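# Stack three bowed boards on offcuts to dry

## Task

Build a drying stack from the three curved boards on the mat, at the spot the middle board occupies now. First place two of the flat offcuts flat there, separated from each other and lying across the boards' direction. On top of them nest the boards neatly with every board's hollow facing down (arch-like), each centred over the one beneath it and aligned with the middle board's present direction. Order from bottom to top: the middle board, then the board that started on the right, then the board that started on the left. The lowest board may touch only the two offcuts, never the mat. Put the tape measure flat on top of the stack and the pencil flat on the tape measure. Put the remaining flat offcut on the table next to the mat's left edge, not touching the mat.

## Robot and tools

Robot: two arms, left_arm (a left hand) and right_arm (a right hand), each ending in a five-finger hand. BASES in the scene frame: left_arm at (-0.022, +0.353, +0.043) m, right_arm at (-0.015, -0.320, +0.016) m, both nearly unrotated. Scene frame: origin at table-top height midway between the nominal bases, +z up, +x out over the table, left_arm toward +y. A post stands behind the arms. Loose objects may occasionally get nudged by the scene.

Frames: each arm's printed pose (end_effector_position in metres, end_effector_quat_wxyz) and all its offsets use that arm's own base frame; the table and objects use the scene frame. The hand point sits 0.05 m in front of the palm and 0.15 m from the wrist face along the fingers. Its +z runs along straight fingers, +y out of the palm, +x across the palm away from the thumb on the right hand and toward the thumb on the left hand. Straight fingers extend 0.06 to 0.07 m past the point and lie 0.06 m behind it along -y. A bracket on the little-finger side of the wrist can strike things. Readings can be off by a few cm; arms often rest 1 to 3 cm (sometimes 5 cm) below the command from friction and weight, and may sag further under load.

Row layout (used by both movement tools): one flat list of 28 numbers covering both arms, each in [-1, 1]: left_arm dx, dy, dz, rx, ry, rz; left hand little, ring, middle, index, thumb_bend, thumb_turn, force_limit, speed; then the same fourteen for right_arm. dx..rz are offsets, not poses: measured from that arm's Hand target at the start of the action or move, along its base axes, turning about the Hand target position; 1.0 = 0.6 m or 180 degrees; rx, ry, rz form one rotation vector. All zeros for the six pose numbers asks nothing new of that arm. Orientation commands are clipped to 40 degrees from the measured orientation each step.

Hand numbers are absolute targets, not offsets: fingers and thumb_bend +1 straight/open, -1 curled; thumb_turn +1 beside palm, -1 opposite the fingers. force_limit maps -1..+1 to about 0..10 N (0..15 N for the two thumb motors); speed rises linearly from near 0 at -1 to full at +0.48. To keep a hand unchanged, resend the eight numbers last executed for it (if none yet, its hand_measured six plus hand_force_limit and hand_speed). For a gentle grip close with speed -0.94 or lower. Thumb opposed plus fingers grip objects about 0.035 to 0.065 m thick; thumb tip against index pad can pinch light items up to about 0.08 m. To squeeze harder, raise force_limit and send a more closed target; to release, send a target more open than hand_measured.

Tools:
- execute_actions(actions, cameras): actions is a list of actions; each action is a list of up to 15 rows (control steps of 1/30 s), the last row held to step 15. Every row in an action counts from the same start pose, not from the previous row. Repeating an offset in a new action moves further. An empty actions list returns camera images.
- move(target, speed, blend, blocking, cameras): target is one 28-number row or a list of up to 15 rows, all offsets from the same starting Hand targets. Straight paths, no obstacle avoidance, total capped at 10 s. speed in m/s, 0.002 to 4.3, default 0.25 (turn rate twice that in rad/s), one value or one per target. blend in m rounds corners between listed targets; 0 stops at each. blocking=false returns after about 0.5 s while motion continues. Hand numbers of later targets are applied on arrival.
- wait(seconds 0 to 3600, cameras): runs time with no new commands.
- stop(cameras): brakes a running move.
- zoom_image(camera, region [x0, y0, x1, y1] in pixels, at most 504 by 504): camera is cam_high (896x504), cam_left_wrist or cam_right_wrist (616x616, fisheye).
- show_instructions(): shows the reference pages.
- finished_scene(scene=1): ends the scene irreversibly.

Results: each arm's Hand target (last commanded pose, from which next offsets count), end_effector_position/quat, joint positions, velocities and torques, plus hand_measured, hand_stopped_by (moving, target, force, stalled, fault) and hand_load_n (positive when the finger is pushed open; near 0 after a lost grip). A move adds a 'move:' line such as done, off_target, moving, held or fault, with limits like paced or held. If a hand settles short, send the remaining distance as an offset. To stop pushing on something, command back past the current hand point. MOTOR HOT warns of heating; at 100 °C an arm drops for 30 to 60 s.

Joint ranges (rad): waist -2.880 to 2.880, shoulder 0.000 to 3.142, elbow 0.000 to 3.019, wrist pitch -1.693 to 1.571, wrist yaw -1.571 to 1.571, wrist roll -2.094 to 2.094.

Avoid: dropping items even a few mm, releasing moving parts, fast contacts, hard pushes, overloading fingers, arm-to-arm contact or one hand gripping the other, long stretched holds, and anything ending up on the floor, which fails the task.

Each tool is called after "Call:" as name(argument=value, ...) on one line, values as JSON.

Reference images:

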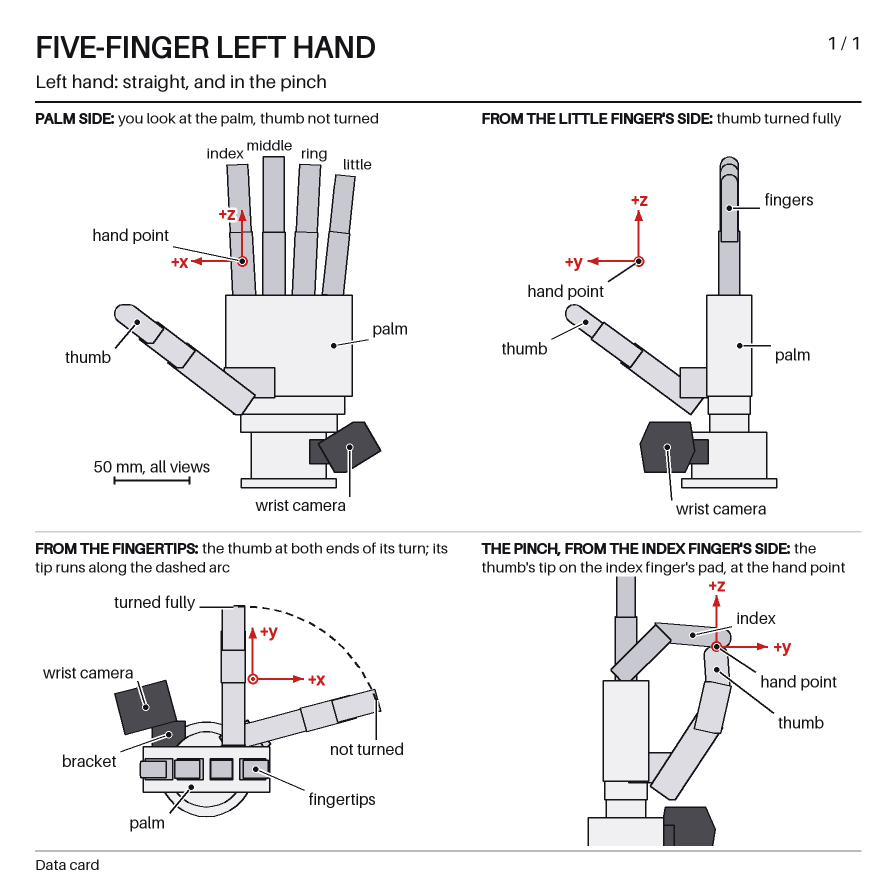

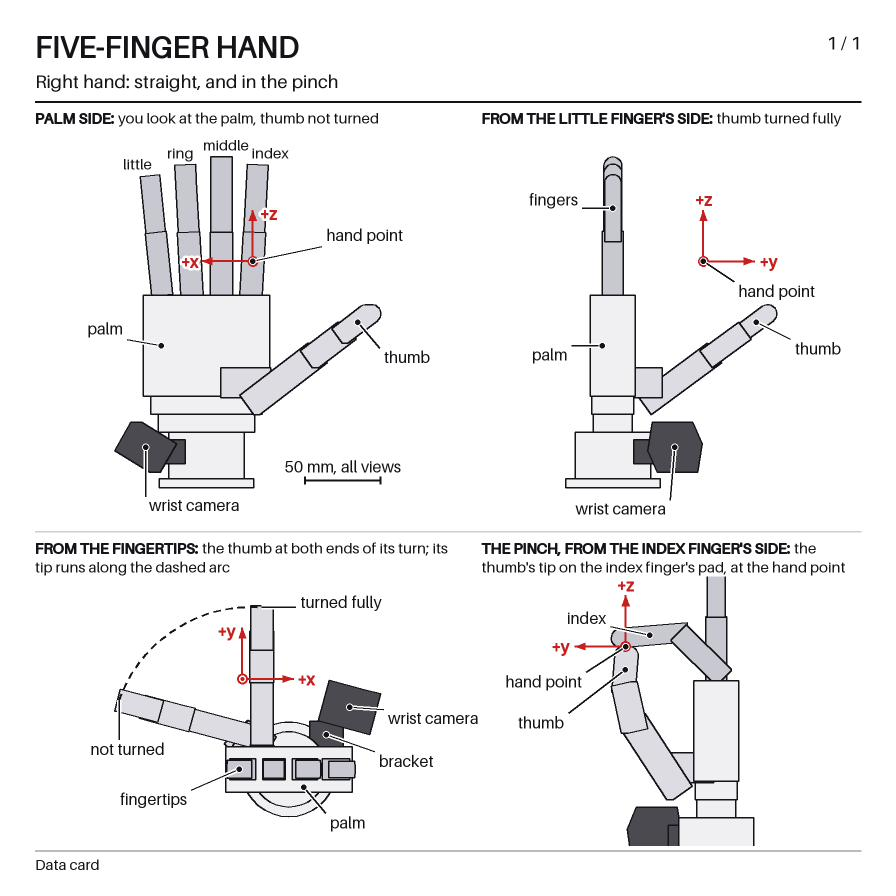

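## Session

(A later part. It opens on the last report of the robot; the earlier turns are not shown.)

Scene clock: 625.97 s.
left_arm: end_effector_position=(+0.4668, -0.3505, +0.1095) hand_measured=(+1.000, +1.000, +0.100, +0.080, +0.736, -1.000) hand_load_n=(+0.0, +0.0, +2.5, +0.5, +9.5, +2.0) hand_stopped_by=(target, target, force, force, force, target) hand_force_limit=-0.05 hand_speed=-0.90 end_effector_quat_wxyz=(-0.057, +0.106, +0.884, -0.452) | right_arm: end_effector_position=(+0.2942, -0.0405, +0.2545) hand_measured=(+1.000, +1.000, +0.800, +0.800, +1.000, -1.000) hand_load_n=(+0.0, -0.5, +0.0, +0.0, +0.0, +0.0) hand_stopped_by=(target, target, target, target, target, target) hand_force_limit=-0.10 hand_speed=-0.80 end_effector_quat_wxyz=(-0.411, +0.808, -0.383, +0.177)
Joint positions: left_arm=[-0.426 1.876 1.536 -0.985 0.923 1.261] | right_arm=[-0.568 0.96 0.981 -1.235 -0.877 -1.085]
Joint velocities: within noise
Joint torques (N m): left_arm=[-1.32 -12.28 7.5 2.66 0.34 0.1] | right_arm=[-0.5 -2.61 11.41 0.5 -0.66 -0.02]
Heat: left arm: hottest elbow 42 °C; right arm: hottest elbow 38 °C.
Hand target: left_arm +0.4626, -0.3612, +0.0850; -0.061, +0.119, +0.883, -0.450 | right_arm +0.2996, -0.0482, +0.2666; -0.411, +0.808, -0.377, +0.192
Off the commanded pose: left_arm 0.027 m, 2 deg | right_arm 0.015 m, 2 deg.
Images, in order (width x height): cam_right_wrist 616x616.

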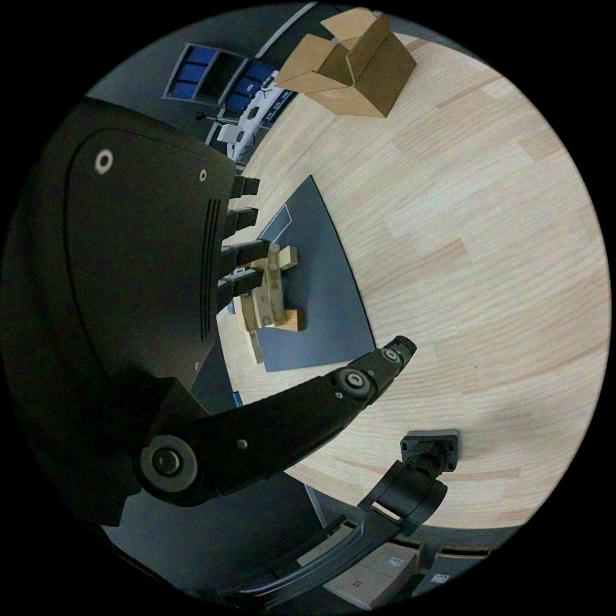

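Call:
move(target=[0,0,0,0,0,0,1,1,-0.2,-0.2,-0.2,-1,-0.05,-0.9,-0.0,-0.05,-0.12,0,0,0.1,1,1,0.8,0.8,1,-1,-0.1,-0.8], speed=0.15, cameras=["cam_right_wrist"])

Call:
zoom_image(camera="cam_right_wrist", region=[220, 220, 360, 360])

Scene clock: 629.53 s.
left_arm: end_effector_position=(+0.4668, -0.3505, +0.1095) hand_measured=(+1.000, +1.000, +0.100, +0.080, +0.736, -1.000) hand_load_n=(-0.5, +0.0, +3.0, +0.5, +9.5, +2.0) hand_stopped_by=(target, target, force, force, force, target) hand_force_limit=-0.05 hand_speed=-0.90 end_effector_quat_wxyz=(-0.057, +0.106, +0.884, -0.452) | right_arm: end_effector_position=(+0.2881, -0.0639, +0.1804) hand_measured=(+1.000, +1.000, +0.800, +0.800, +1.000, -1.000) hand_load_n=(+0.0, +0.0, +0.0, +0.0, +0.0, +0.0) hand_stopped_by=(target, target, target, target, target, target) hand_force_limit=-0.10 hand_speed=-0.80 end_effector_quat_wxyz=(-0.440, +0.856, -0.252, +0.102)
Joint positions: left_arm=[-0.426 1.876 1.536 -0.985 0.923 1.261] | right_arm=[-0.626 1.232 0.981 -1.471 -0.929 -1.7]
Joint torques (N m): left_arm=[-1.55 -12.16 7.53 2.77 0.34 0.07] | right_arm=[-0.79 -5.01 11.78 -0.28 -0.66 -0.02]
Heat: left arm: hottest elbow 41 °C; right arm: hottest elbow 38 °C.
Hand target: left_arm +0.4626, -0.3612, +0.0850; -0.061, +0.119, +0.883, -0.450 | right_arm +0.2996, -0.0782, +0.1946; -0.436, +0.857, -0.246, +0.126
Off the commanded pose: left_arm 0.027 m, 2 deg | right_arm 0.023 m, 3 deg.
move: off_target (right_arm)

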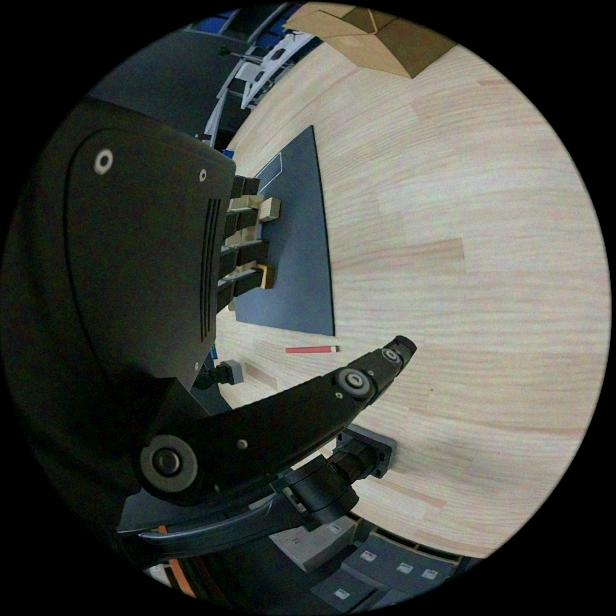

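Scaled by 3.600 from the camera's image (finer frame: 880x880).

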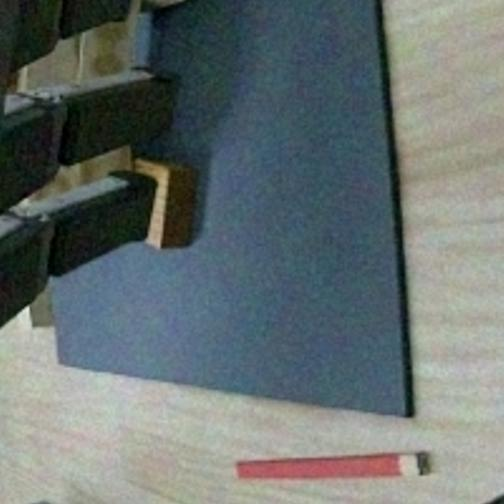

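Call:
move(target=[0,0,0,0,0,0,1,1,-0.2,-0.2,-0.2,-1,-0.05,-0.9,-0.0,-0.0,0.03,0.169,-0.0955,0,1,1,0.8,0.8,1,-1,-0.1,-0.8], speed=0.2, cameras=["cam_right_wrist"])

Scene clock: 632.97 s.
left_arm: end_effector_position=(+0.4668, -0.3505, +0.1095) hand_measured=(+1.000, +1.000, +0.100, +0.080, +0.736, -1.000) hand_load_n=(+0.0, +0.0, +3.0, +0.5, +9.5, +2.0) hand_stopped_by=(target, target, force, force, force, target) hand_force_limit=-0.05 hand_speed=-0.90 end_effector_quat_wxyz=(-0.057, +0.106, +0.884, -0.452) | right_arm: end_effector_position=(+0.3018, -0.0730, +0.2041) hand_measured=(+1.000, +1.000, +0.800, +0.800, +1.000, -1.000) hand_load_n=(+0.0, +0.0, +0.0, +0.0, +0.0, +0.0) hand_stopped_by=(target, target, target, target, target, target) hand_force_limit=-0.10 hand_speed=-0.80 end_effector_quat_wxyz=(-0.599, +0.719, -0.290, +0.201)
Joint positions: left_arm=[-0.426 1.876 1.536 -0.985 0.923 1.261] | right_arm=[-0.827 1.334 0.93 -1.689 -1.335 -2.047]
Joint torques (N m): left_arm=[-1.38 -12.4 7.64 2.74 0.36 0.06] | right_arm=[-0.67 -7.3 7.39 -0.84 -0.8 -0.02]
Heat: left arm: hottest elbow 41 °C; right arm: hottest elbow 38 °C.
Hand target: left_arm +0.4626, -0.3612, +0.0850; -0.061, +0.119, +0.883, -0.450 | right_arm +0.2996, -0.0782, +0.2126; -0.676, +0.685, -0.203, +0.182
Off the commanded pose: left_arm 0.027 m, 2 deg | right_arm 0.010 m, 14 deg.
joint sent to its limit (right arm) — joint 4 (wrist pitch), lower limit; joint 6 (wrist roll), lower limit. The joint targets are off in position and orientation.
move: off_target (right_arm)

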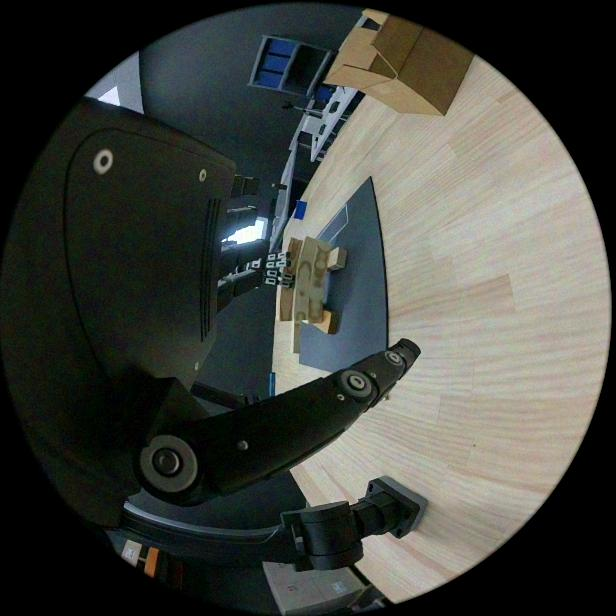

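Call:
zoom_image(camera="cam_right_wrist", region=[255, 220, 365, 340])

Scaled by 4.200 from the camera's image (finer frame: 880x880).

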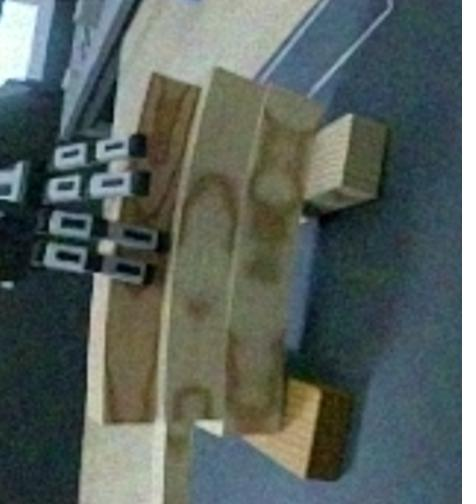

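Call:
move(target=[[0.007,0.008,0.12,0,0,0,1,1,-0.2,-0.2,-0.2,-1,-0.05,-0.9,0.0,0.0,0.0,0,0,0,1,1,0.8,0.8,1,-1,-0.1,-0.8],[0.017,-0.018,0.12,0,0,0,1,1,-0.2,-0.2,-0.2,-1,-0.05,-0.9,0.0,0.0,0.0,0,0,0,1,1,0.8,0.8,1,-1,-0.1,-0.8]], speed=0.05, cameras=["cam_high","cam_right_wrist"])

Call:
zoom_image(camera="cam_high", region=[430, 120, 510, 210])

Call:
zoom_image(camera="cam_right_wrist", region=[255, 220, 365, 340])

Scene clock: 638.10 s.
left_arm: end_effector_position=(+0.4511, -0.3561, +0.1233) hand_measured=(+1.000, +1.000, +0.100, +0.080, +0.736, -1.000) hand_load_n=(+0.0, +0.0, +4.0, +2.5, +7.5, +1.0) hand_stopped_by=(target, target, force, force, force, target) hand_force_limit=-0.05 hand_speed=-0.90 end_effector_quat_wxyz=(-0.090, +0.107, +0.889, -0.436) | right_arm: end_effector_position=(+0.3018, -0.0730, +0.2041) hand_measured=(+1.000, +1.000, +0.800, +0.800, +1.000, -1.000) hand_load_n=(+0.0, +0.0, +0.0, +0.0, +0.0, +0.0) hand_stopped_by=(target, target, target, target, target, target) hand_force_limit=-0.10 hand_speed=-0.80 end_effector_quat_wxyz=(-0.599, +0.719, -0.290, +0.201)
Joint positions: left_arm=[-0.45 1.886 1.592 -1.113 0.913 1.278] | right_arm=[-0.827 1.334 0.93 -1.689 -1.335 -2.047]
Joint torques (N m): left_arm=[-0.62 -15.09 16.35 0.94 0.77 -0.26] | right_arm=[-0.73 -7.3 7.39 -0.85 -0.8 -0.03]
Heat: left arm: hottest elbow 41 °C; right arm: hottest elbow 37 °C.
Hand target: left_arm +0.4728, -0.3720, +0.1570; -0.061, +0.119, +0.883, -0.450 | right_arm +0.2996, -0.0782, +0.2126; -0.676, +0.685, -0.203, +0.182
Off the commanded pose: left_arm 0.043 m, 4 deg | right_arm 0.010 m, 14 deg.
joint sent to its limit (right arm) — joint 4 (wrist pitch), lower limit; joint 6 (wrist roll), lower limit. The joint targets are off in position and orientation.
move: off_target (left_arm)

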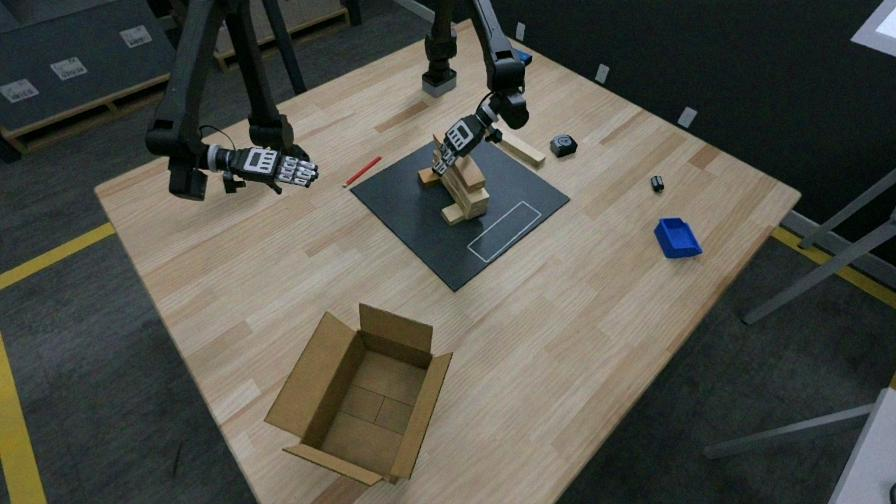

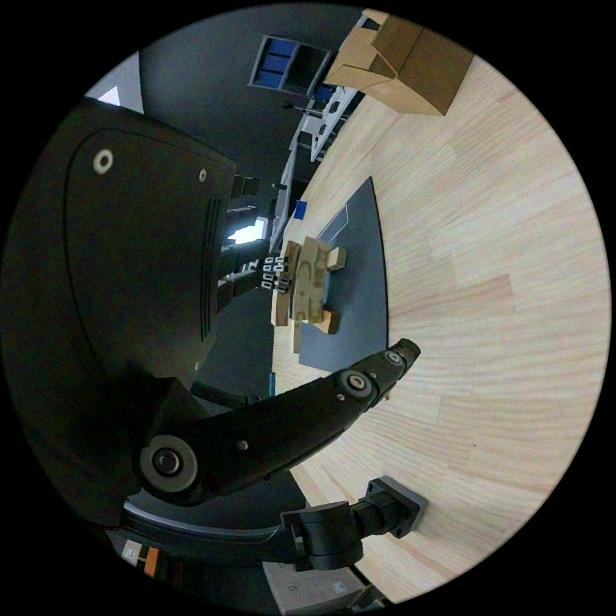

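Scaled by 5.600 from the camera's image (finer frame: 1280x720).

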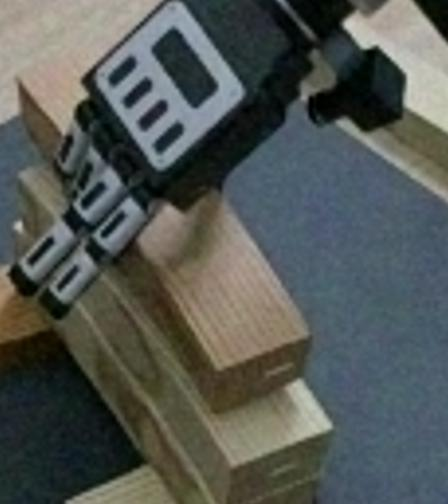

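Scaled by 4.200 from the camera's image (finer frame: 880x880).

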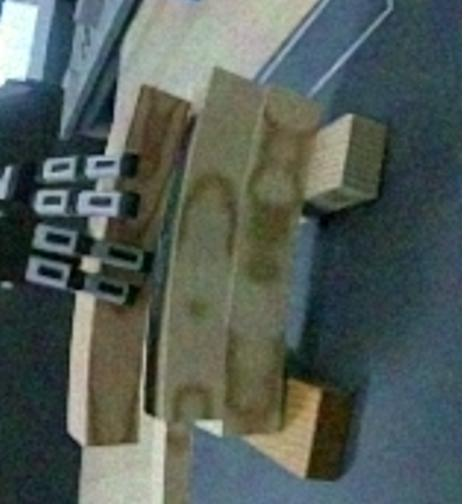

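Call:
move(target=[0.033,-0.004,0.0,0,0,0,1,1,-0.2,-0.2,-0.2,-1,-0.05,-0.9,0.0,0.0,0.0,0,0,0,1,1,0.8,0.8,1,-1,-0.1,-0.8], speed=0.05, cameras=["cam_high","cam_right_wrist"])

Call:
zoom_image(camera="cam_high", region=[430, 120, 510, 210])

Call:
zoom_image(camera="cam_right_wrist", region=[255, 220, 365, 340])

Scene clock: 640.50 s.
left_arm: end_effector_position=(+0.4682, -0.3643, +0.1224) hand_measured=(+1.000, +1.000, +0.100, +0.080, +0.736, -1.000) hand_load_n=(+0.0, +0.0, +4.5, +2.5, +8.0, +0.5) hand_stopped_by=(target, target, force, force, force, target) hand_force_limit=-0.05 hand_speed=-0.90 end_effector_quat_wxyz=(-0.092, +0.106, +0.889, -0.435) | right_arm: end_effector_position=(+0.3018, -0.0730, +0.2041) hand_measured=(+1.000, +1.000, +0.800, +0.800, +1.000, -1.000) hand_load_n=(+0.0, +0.0, +0.0, +0.0, +0.0, +0.0) hand_stopped_by=(target, target, target, target, target, target) hand_force_limit=-0.10 hand_speed=-0.80 end_effector_quat_wxyz=(-0.599, +0.719, -0.290, +0.201)
Joint positions: left_arm=[-0.45 1.938 1.669 -1.142 0.913 1.278] | right_arm=[-0.827 1.334 0.93 -1.689 -1.335 -2.047]
Joint torques (N m): left_arm=[0.26 -16.09 16.59 0.57 0.8 -0.05] | right_arm=[-0.73 -7.18 7.36 -0.84 -0.8 -0.02]
Heat: left arm: hottest elbow 42 °C; right arm: hottest elbow 37 °C.
Hand target: left_arm +0.4926, -0.3744, +0.1570; -0.061, +0.119, +0.883, -0.450 | right_arm +0.2996, -0.0782, +0.2126; -0.676, +0.685, -0.203, +0.182
Off the commanded pose: left_arm 0.044 m, 4 deg | right_arm 0.010 m, 14 deg.
joint sent to its limit (right arm) — joint 4 (wrist pitch), lower limit; joint 6 (wrist roll), lower limit. The joint targets are off in position and orientation.
move: off_target (left_arm)

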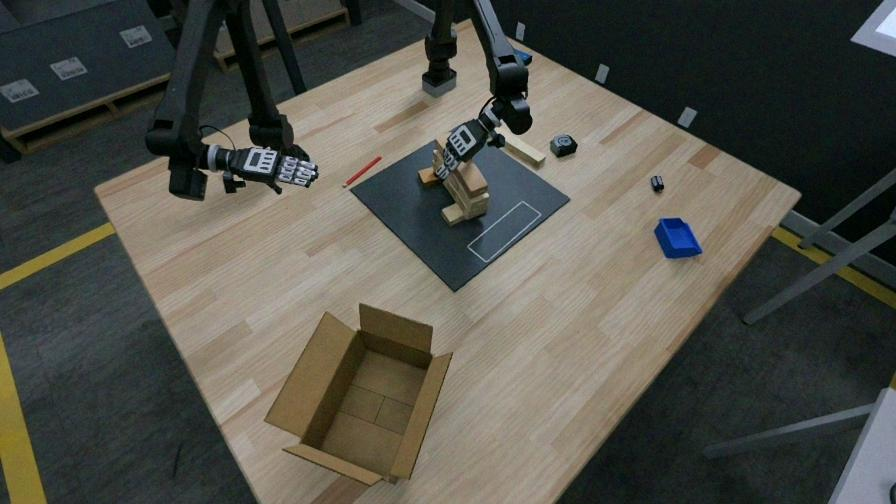

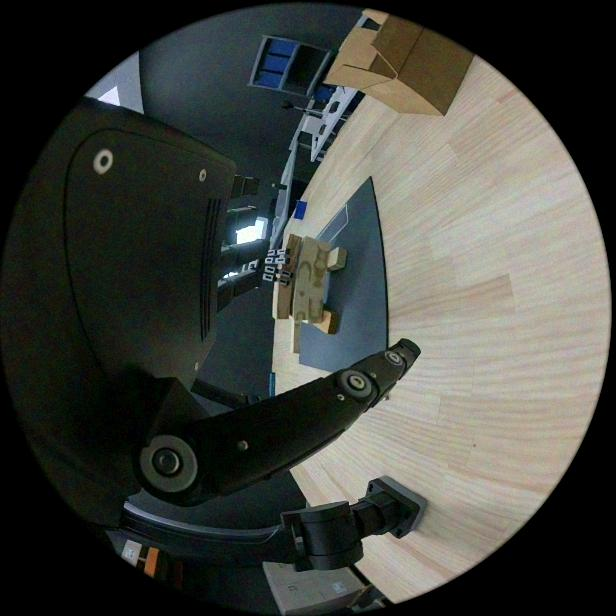

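Scaled by 5.600 from the camera's image (finer frame: 1280x720).

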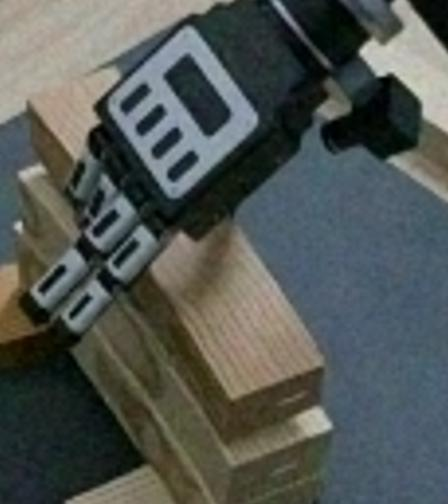

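Scaled by 4.200 from the camera's image (finer frame: 880x880).

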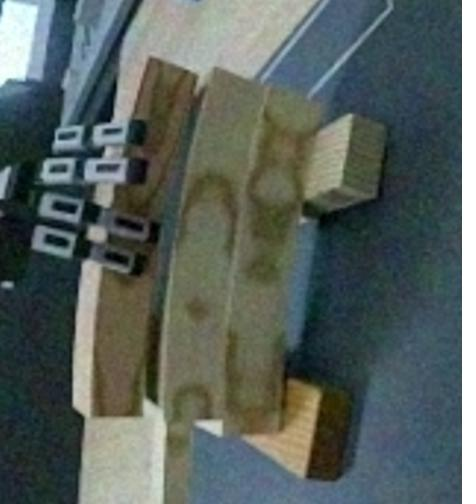

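Call:
move(target=[-0.018,0.005,-0.043,0,0,0,1,1,-0.2,-0.2,-0.2,-1,-0.05,-0.9,0.0,0.0,0.0,0,0,0,1,1,0.8,0.8,1,-1,-0.1,-0.8], speed=0.05, cameras=["cam_high","cam_right_wrist"])

Call:
zoom_image(camera="cam_high", region=[430, 120, 510, 210])

Call:
zoom_image(camera="cam_right_wrist", region=[255, 220, 365, 340])

Scene clock: 643.27 s.
left_arm: end_effector_position=(+0.4757, -0.3680, +0.1199) hand_measured=(+1.000, +1.000, +0.100, +0.080, +0.736, -1.000) hand_load_n=(+0.0, +0.0, +4.5, +2.5, +7.5, +1.0) hand_stopped_by=(target, target, force, force, force, target) hand_force_limit=-0.05 hand_speed=-0.90 end_effector_quat_wxyz=(-0.076, +0.114, +0.887, -0.441) | right_arm: end_effector_position=(+0.3018, -0.0730, +0.2041) hand_measured=(+1.000, +1.000, +0.800, +0.800, +1.000, -1.000) hand_load_n=(+0.0, +0.0, +0.0, +0.0, +0.0, +0.0) hand_stopped_by=(target, target, target, target, target, target) hand_force_limit=-0.10 hand_speed=-0.80 end_effector_quat_wxyz=(-0.599, +0.719, -0.290, +0.201)
Joint positions: left_arm=[-0.45 1.938 1.663 -1.097 0.913 1.278] | right_arm=[-0.827 1.334 0.93 -1.689 -1.335 -2.047]
Joint torques (N m): left_arm=[-0.62 -16.62 10.1 1.83 0.8 -0.1] | right_arm=[-0.73 -7.3 7.38 -0.87 -0.81 -0.02]
Heat: left arm: hottest elbow 42 °C; right arm: hottest elbow 37 °C.
Hand target: left_arm +0.4818, -0.3714, +0.1312; -0.061, +0.119, +0.883, -0.450 | right_arm +0.2996, -0.0782, +0.2126; -0.676, +0.685, -0.203, +0.182
Off the commanded pose: left_arm 0.013 m, 2 deg | right_arm 0.010 m, 14 deg.
joint sent to its limit (right arm) — joint 4 (wrist pitch), lower limit; joint 6 (wrist roll), lower limit. The joint targets are off in position and orientation.
move: off_target (left_arm)

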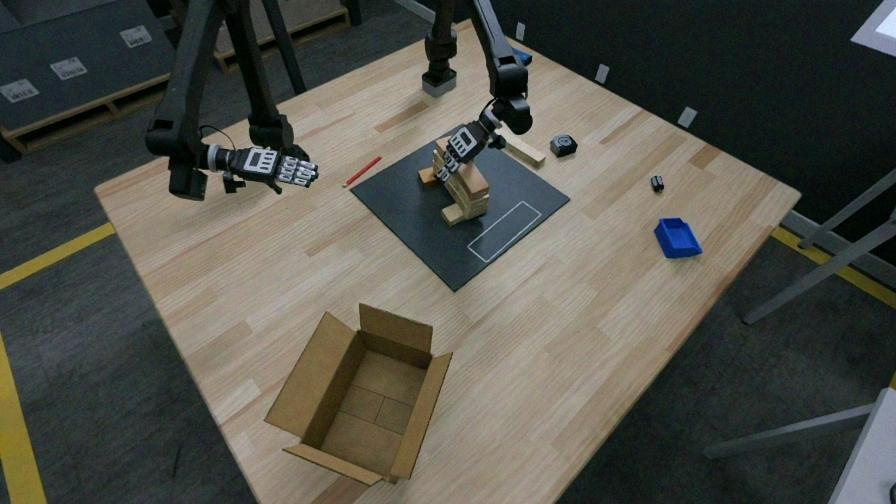

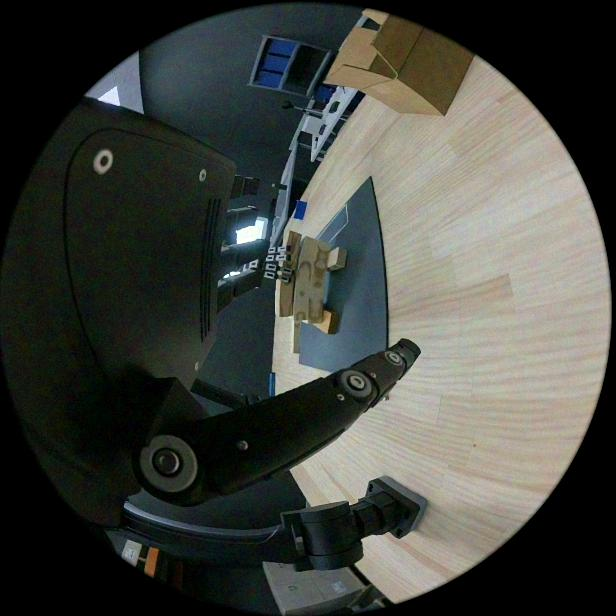

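Scaled by 5.600 from the camera's image (finer frame: 1280x720).

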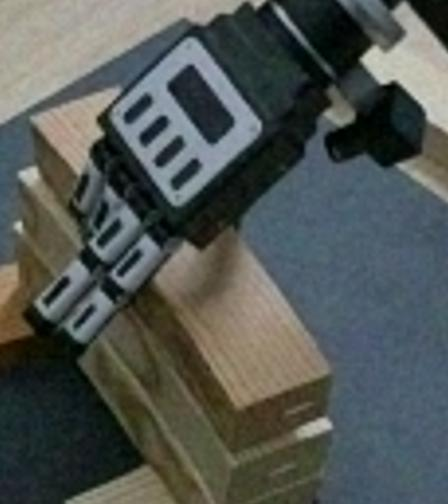

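Scaled by 4.200 from the camera's image (finer frame: 880x880).

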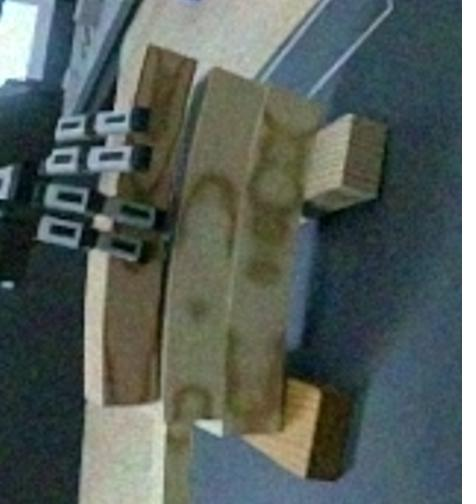

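Call:
move(target=[-0.009,0.0,-0.032,0,0,0,1,1,-0.2,-0.2,-0.2,-1,-0.05,-0.9,0.0,0.0,0.0,0,0,0,1,1,0.8,0.8,1,-1,-0.1,-0.8], speed=0.05, cameras=["cam_high","cam_right_wrist"])

Call:
zoom_image(camera="cam_high", region=[430, 120, 510, 210])

Call:
zoom_image(camera="cam_right_wrist", region=[255, 220, 365, 340])

Scene clock: 646.10 s.
left_arm: end_effector_position=(+0.4750, -0.3673, +0.1118) hand_measured=(+1.000, +1.000, +0.100, +0.080, +0.736, -1.000) hand_load_n=(+0.0, +0.0, +4.0, +1.5, +8.5, +0.0) hand_stopped_by=(target, target, force, force, force, target) hand_force_limit=-0.05 hand_speed=-0.90 end_effector_quat_wxyz=(-0.071, +0.112, +0.885, -0.446) | right_arm: end_effector_position=(+0.3018, -0.0730, +0.2041) hand_measured=(+1.000, +1.000, +0.800, +0.800, +1.000, -1.000) hand_load_n=(+0.0, +0.0, +0.0, +0.0, +0.0, +0.0) hand_stopped_by=(target, target, target, target, target, target) hand_force_limit=-0.10 hand_speed=-0.80 end_effector_quat_wxyz=(-0.599, +0.719, -0.290, +0.201)
Joint positions: left_arm=[-0.447 1.932 1.628 -1.048 0.92 1.266] | right_arm=[-0.827 1.334 0.93 -1.689 -1.335 -2.047]
Joint torques (N m): left_arm=[-0.79 -15.33 8.57 2.09 0.44 -0.14] | right_arm=[-0.79 -7.3 7.38 -0.81 -0.79 -0.04]
Heat: left arm: hottest elbow 42 °C; right arm: hottest elbow 37 °C.
Hand target: left_arm +0.4764, -0.3714, +0.1120; -0.061, +0.119, +0.883, -0.450 | right_arm +0.2996, -0.0782, +0.2126; -0.676, +0.685, -0.203, +0.182
Off the commanded pose: left_arm 0.004 m, 2 deg | right_arm 0.010 m, 14 deg.
joint sent to its limit (right arm) — joint 4 (wrist pitch), lower limit; joint 6 (wrist roll), lower limit. The joint targets are off in position and orientation.
move: done

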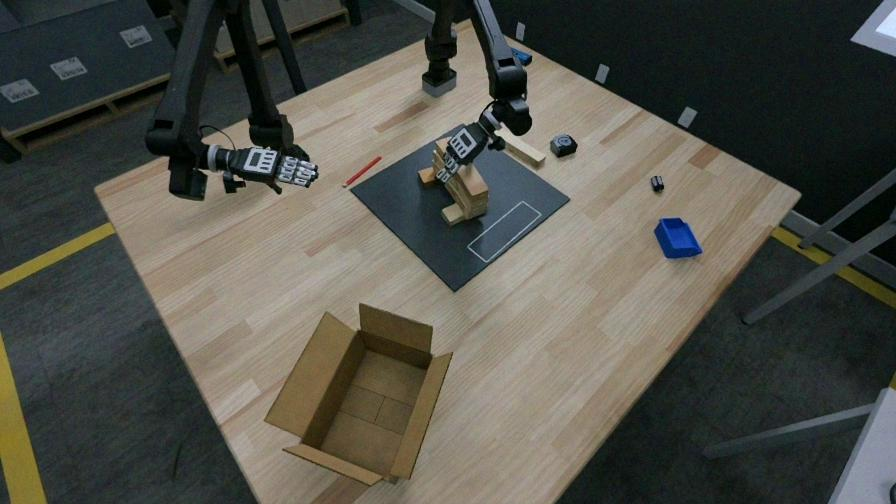

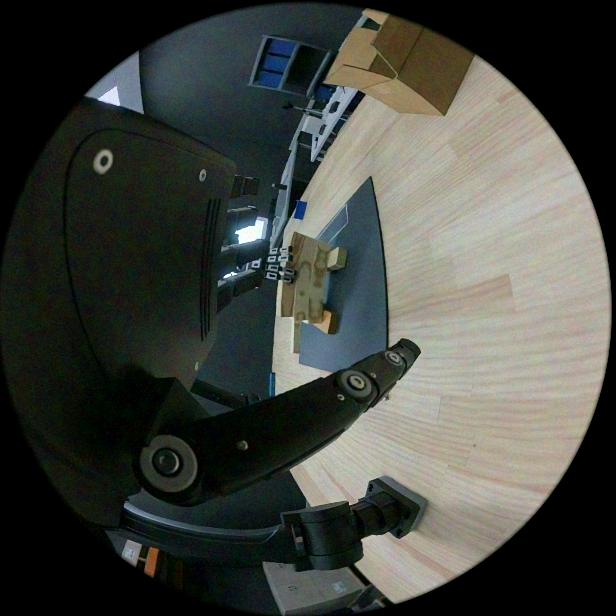

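Scaled by 5.600 from the camera's image (finer frame: 1280x720).

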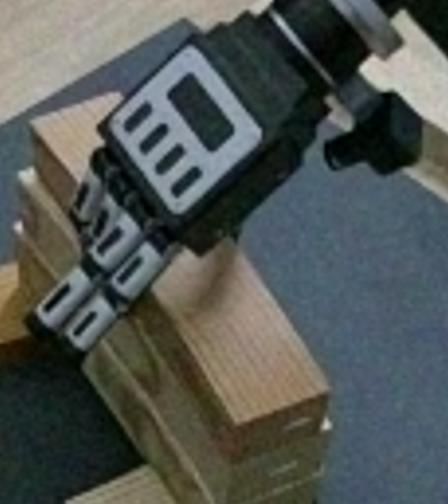

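Scaled by 4.200 from the camera's image (finer frame: 880x880).

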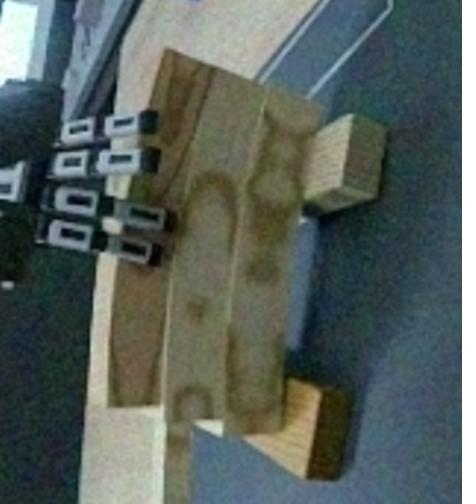

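Call:
move(target=[0.0,0.005,0.0,0,0,0.02,1,1,-0.2,-0.2,-0.2,-1,-0.05,-0.9,0.0,0.0,0.0,0,0,0,1,1,0.8,0.8,1,-1,-0.1,-0.8], speed=0.05, cameras=["cam_high","cam_right_wrist"])

Call:
zoom_image(camera="cam_high", region=[430, 120, 510, 210])

Call:
zoom_image(camera="cam_right_wrist", region=[255, 220, 365, 340])

Scene clock: 650.40 s.
left_arm: end_effector_position=(+0.4746, -0.3674, +0.1123) hand_measured=(+1.000, +1.000, +0.100, +0.080, +0.736, -1.000) hand_load_n=(-0.5, +0.0, +6.5, +0.0, +9.5, +0.0) hand_stopped_by=(target, target, force, force, force, target) hand_force_limit=-0.05 hand_speed=-0.90 end_effector_quat_wxyz=(-0.056, +0.089, +0.886, -0.451) | right_arm: end_effector_position=(+0.3018, -0.0730, +0.2041) hand_measured=(+1.000, +1.000, +0.800, +0.800, +1.000, -1.000) hand_load_n=(+0.0, +0.0, +0.0, -0.5, +0.0, +0.0) hand_stopped_by=(target, target, target, target, target, target) hand_force_limit=-0.10 hand_speed=-0.80 end_effector_quat_wxyz=(-0.599, +0.719, -0.290, +0.201)
Joint positions: left_arm=[-0.446 1.898 1.573 -0.952 0.911 1.182] | right_arm=[-0.827 1.334 0.93 -1.689 -1.335 -2.047]
Joint torques (N m): left_arm=[-0.38 -15.68 8.65 1.98 0.15 -0.14] | right_arm=[-0.73 -7.3 7.42 -0.83 -0.8 -0.02]
Heat: left arm: hottest elbow 42 °C; right arm: hottest elbow 36 °C.
Hand target: left_arm +0.4764, -0.3684, +0.1120; -0.046, +0.092, +0.886, -0.451 | right_arm +0.2996, -0.0782, +0.2126; -0.676, +0.685, -0.203, +0.182
Off the commanded pose: left_arm 0.002 m, 1 deg | right_arm 0.010 m, 14 deg.
joint sent to its limit (right arm) — joint 4 (wrist pitch), lower limit; joint 6 (wrist roll), lower limit. The joint targets are off in position and orientation.
move: done

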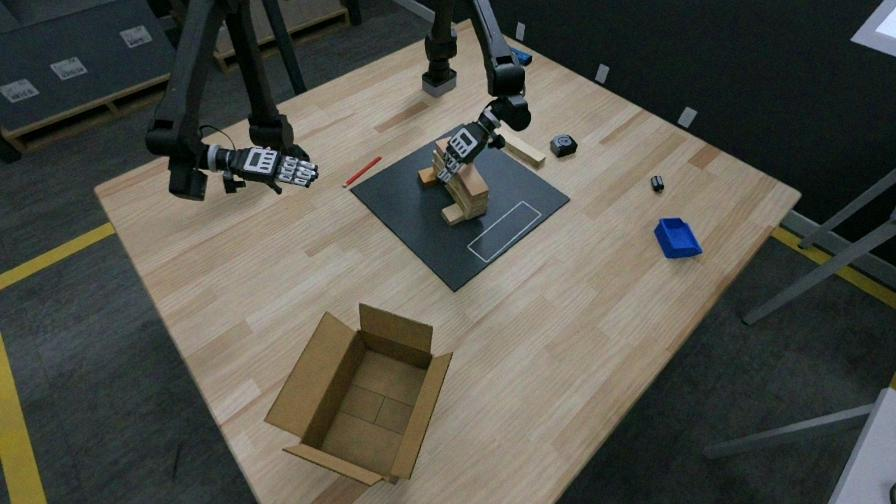

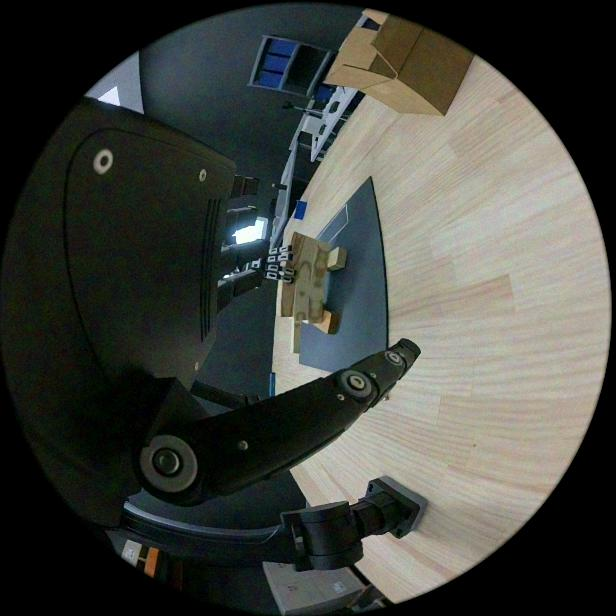

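Scaled by 5.600 from the camera's image (finer frame: 1280x720).

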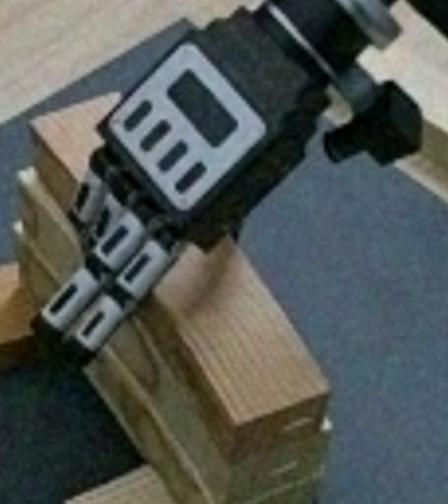

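Scaled by 4.200 from the camera's image (finer frame: 880x880).

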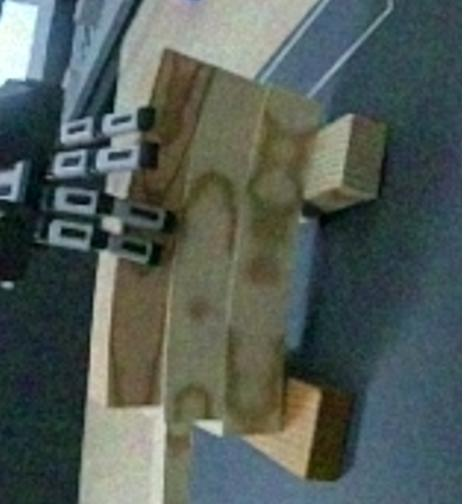

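Call:
move(target=[[0.0,0.0,-0.015,0,0,0.0,1,1,-0.2,-0.2,-0.2,-1,-0.05,-0.9,0.0,0.0,0.0,0,0,0,1,1,0.8,0.8,1,-1,-0.1,-0.8],[0.0,0.0,-0.015,0,0,0.0,1,1,0.3,0.3,0.9,-1,-0.05,-0.93,0.0,0.0,0.0,0,0,0,1,1,0.8,0.8,1,-1,-0.1,-0.8]], speed=0.05, cameras=["cam_high","cam_right_wrist"])

Call:
zoom_image(camera="cam_high", region=[430, 120, 510, 210])

Call:
zoom_image(camera="cam_right_wrist", region=[255, 220, 365, 340])

Scene clock: 654.43 s.
left_arm: end_effector_position=(+0.4760, -0.3650, +0.1076) hand_measured=(+1.000, +1.000, +0.300, +0.300, +0.900, -1.000) hand_load_n=(+0.0, +0.0, +0.0, +0.0, +0.0, +0.0) hand_stopped_by=(target, target, target, target, target, target) hand_force_limit=-0.05 hand_speed=-0.93 end_effector_quat_wxyz=(-0.049, +0.088, +0.887, -0.450) | right_arm: end_effector_position=(+0.3018, -0.0730, +0.2041) hand_measured=(+1.000, +1.000, +0.800, +0.800, +1.000, -1.000) hand_load_n=(+0.0, +0.0, +0.0, +0.0, +0.0, +0.0) hand_stopped_by=(target, target, target, target, target, target) hand_force_limit=-0.10 hand_speed=-0.80 end_effector_quat_wxyz=(-0.599, +0.719, -0.290, +0.201)
Joint positions: left_arm=[-0.443 1.893 1.554 -0.924 0.903 1.175] | right_arm=[-0.827 1.334 0.93 -1.689 -1.335 -2.047]
Joint torques (N m): left_arm=[-0.38 -14.51 9.1 1.91 0.42 -0.13] | right_arm=[-0.73 -7.24 7.38 -0.85 -0.81 -0.03]
Heat: left arm: hottest elbow 41 °C; right arm: hottest elbow 36 °C.
Hand target: left_arm +0.4764, -0.3684, +0.1030; -0.046, +0.092, +0.886, -0.451 | right_arm +0.2996, -0.0782, +0.2126; -0.676, +0.685, -0.203, +0.182
Off the commanded pose: left_arm 0.006 m, 1 deg | right_arm 0.010 m, 14 deg.
joint sent to its limit (right arm) — joint 4 (wrist pitch), lower limit; joint 6 (wrist roll), lower limit. The joint targets are off in position and orientation.
move: done

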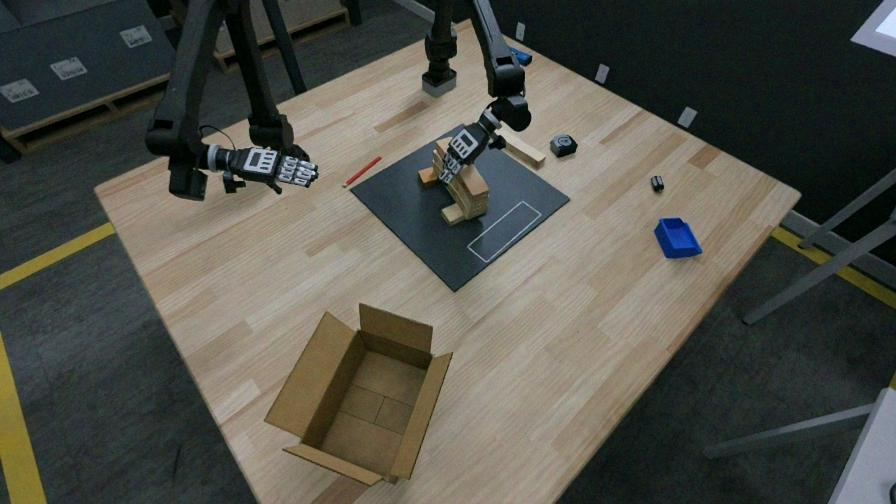

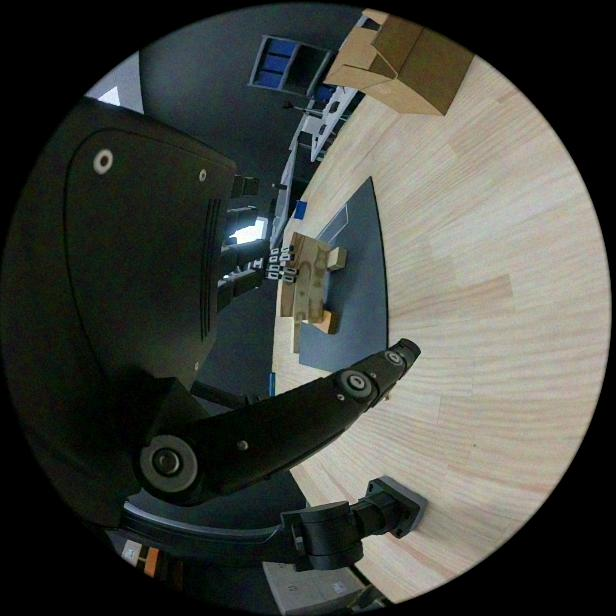

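Scaled by 5.600 from the camera's image (finer frame: 1280x720).

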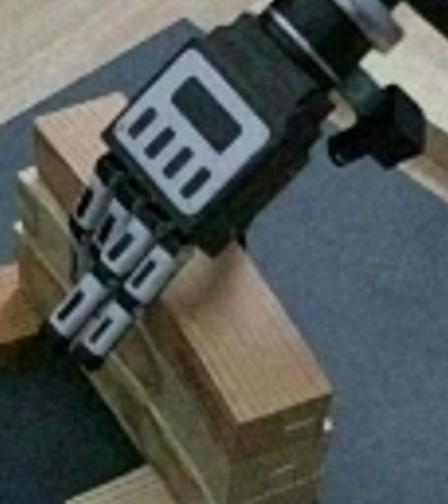

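Scaled by 4.200 from the camera's image (finer frame: 880x880).

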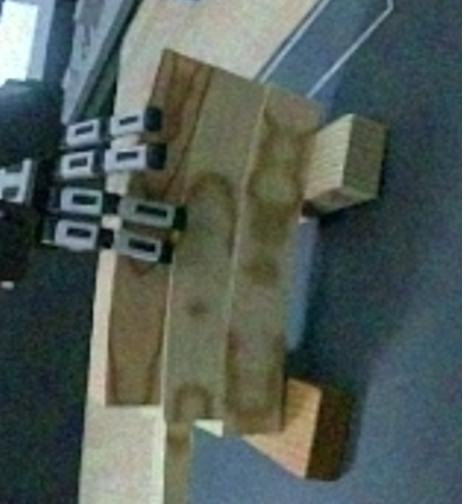

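Call:
move(target=[[0.0,0.0,0,0,0,0.0,1,1,0.7,0.7,1,-1,-0.05,-0.85,0.0,0.0,0.0,0,0,0,1,1,0.8,0.8,1,-1,-0.1,-0.8],[0.0,0.0,0.13,0,0,0.0,1,1,0.7,0.7,1,-1,-0.05,-0.85,0.0,0.0,0.0,0,0,0,1,1,0.8,0.8,1,-1,-0.1,-0.8],[0.0,0.15,0.2,0,0,0.0,1,1,0.7,0.7,1,-1,-0.05,-0.85,0.0,0.0,0.0,0,0,0,1,1,0.8,0.8,1,-1,-0.1,-0.8]], speed=[0.05,0.06,0.15], cameras=["cam_high","cam_right_wrist"])

Call:
zoom_image(camera="cam_high", region=[420, 120, 510, 230])

Call:
zoom_image(camera="cam_right_wrist", region=[255, 220, 365, 340])

Scene clock: 661.17 s.
left_arm: end_effector_position=(+0.4616, -0.2722, +0.1957) hand_measured=(+1.000, +1.000, +0.700, +0.700, +1.000, -1.000) hand_load_n=(+0.0, +0.0, +0.0, +0.0, +0.0, +0.0) hand_stopped_by=(target, target, target, target, target, target) hand_force_limit=-0.05 hand_speed=-0.85 end_effector_quat_wxyz=(-0.075, +0.070, +0.891, -0.442) | right_arm: end_effector_position=(+0.3018, -0.0730, +0.2041) hand_measured=(+1.000, +1.000, +0.800, +0.800, +1.000, -1.000) hand_load_n=(+0.0, +0.0, -0.5, +0.0, +0.0, +0.0) hand_stopped_by=(target, target, target, target, target, target) hand_force_limit=-0.10 hand_speed=-0.80 end_effector_quat_wxyz=(-0.599, +0.719, -0.290, +0.201)
Joint positions: left_arm=[-0.3 1.783 1.639 -1.356 0.928 1.393] | right_arm=[-0.827 1.334 0.93 -1.689 -1.335 -2.047]
Joint torques (N m): left_arm=[-0.09 -14.21 15.01 0.35 0.82 0.14] | right_arm=[-0.67 -7.24 7.39 -0.83 -0.81 -0.02]
Heat: left arm: hottest elbow 41 °C; right arm: hottest elbow 36 °C.
Hand target: left_arm +0.4764, -0.2784, +0.2230; -0.046, +0.092, +0.886, -0.451 | right_arm +0.2996, -0.0782, +0.2126; -0.676, +0.685, -0.203, +0.182
Off the commanded pose: left_arm 0.032 m, 4 deg | right_arm 0.010 m, 14 deg.
joint sent to its limit (right arm) — joint 4 (wrist pitch), lower limit; joint 6 (wrist roll), lower limit. The joint targets are off in position and orientation.
move: off_target (left_arm)

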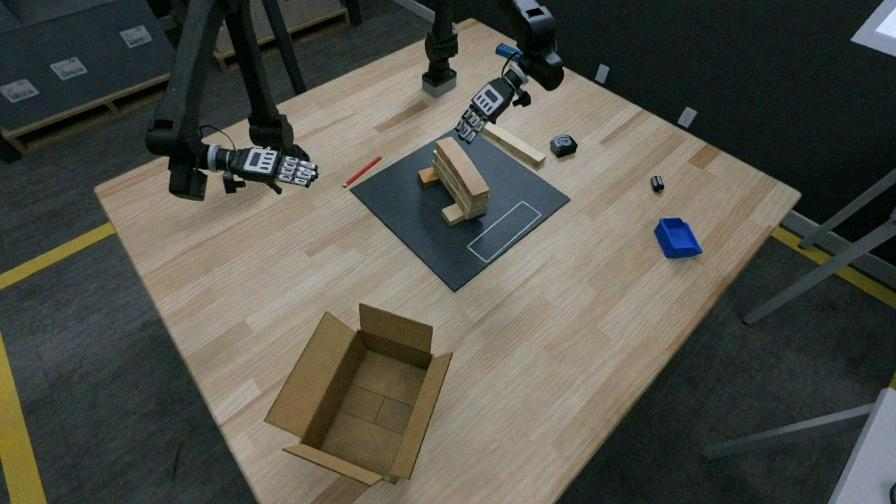

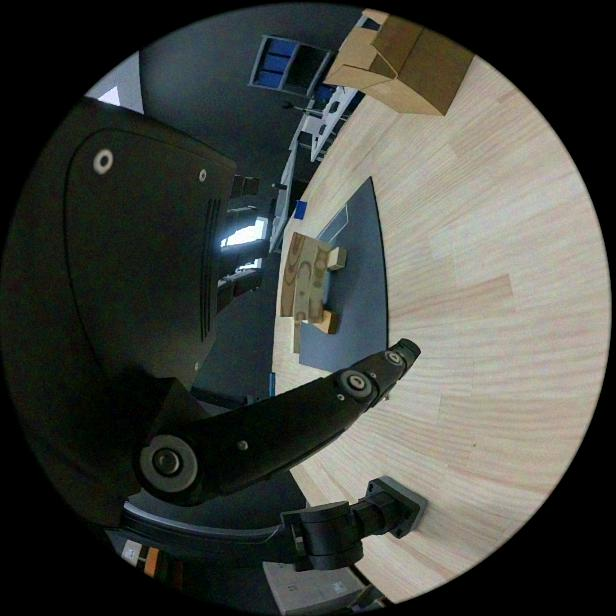

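Scaled by 4.582 from the camera's image (finer frame: 1280x720).

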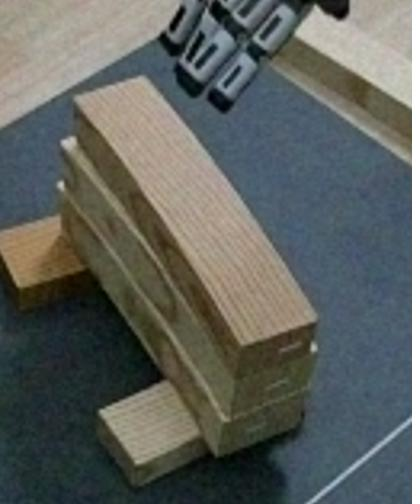

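Scaled by 4.200 from the camera's image (finer frame: 880x880).

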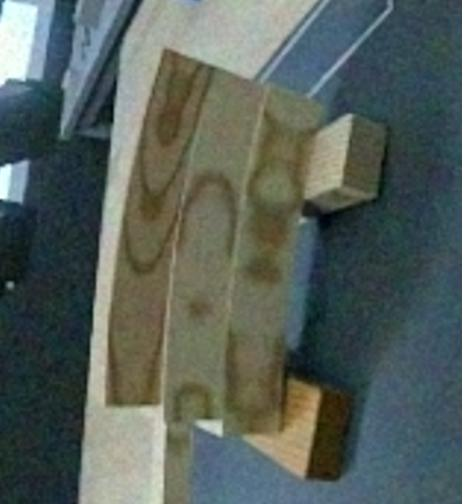

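Call:
zoom_image(camera="cam_high", region=[530, 110, 600, 180])

Scaled by 7.200 from the camera's image (finer frame: 1280x720).

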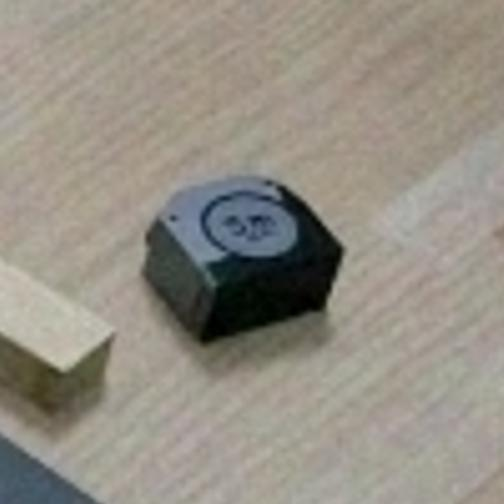

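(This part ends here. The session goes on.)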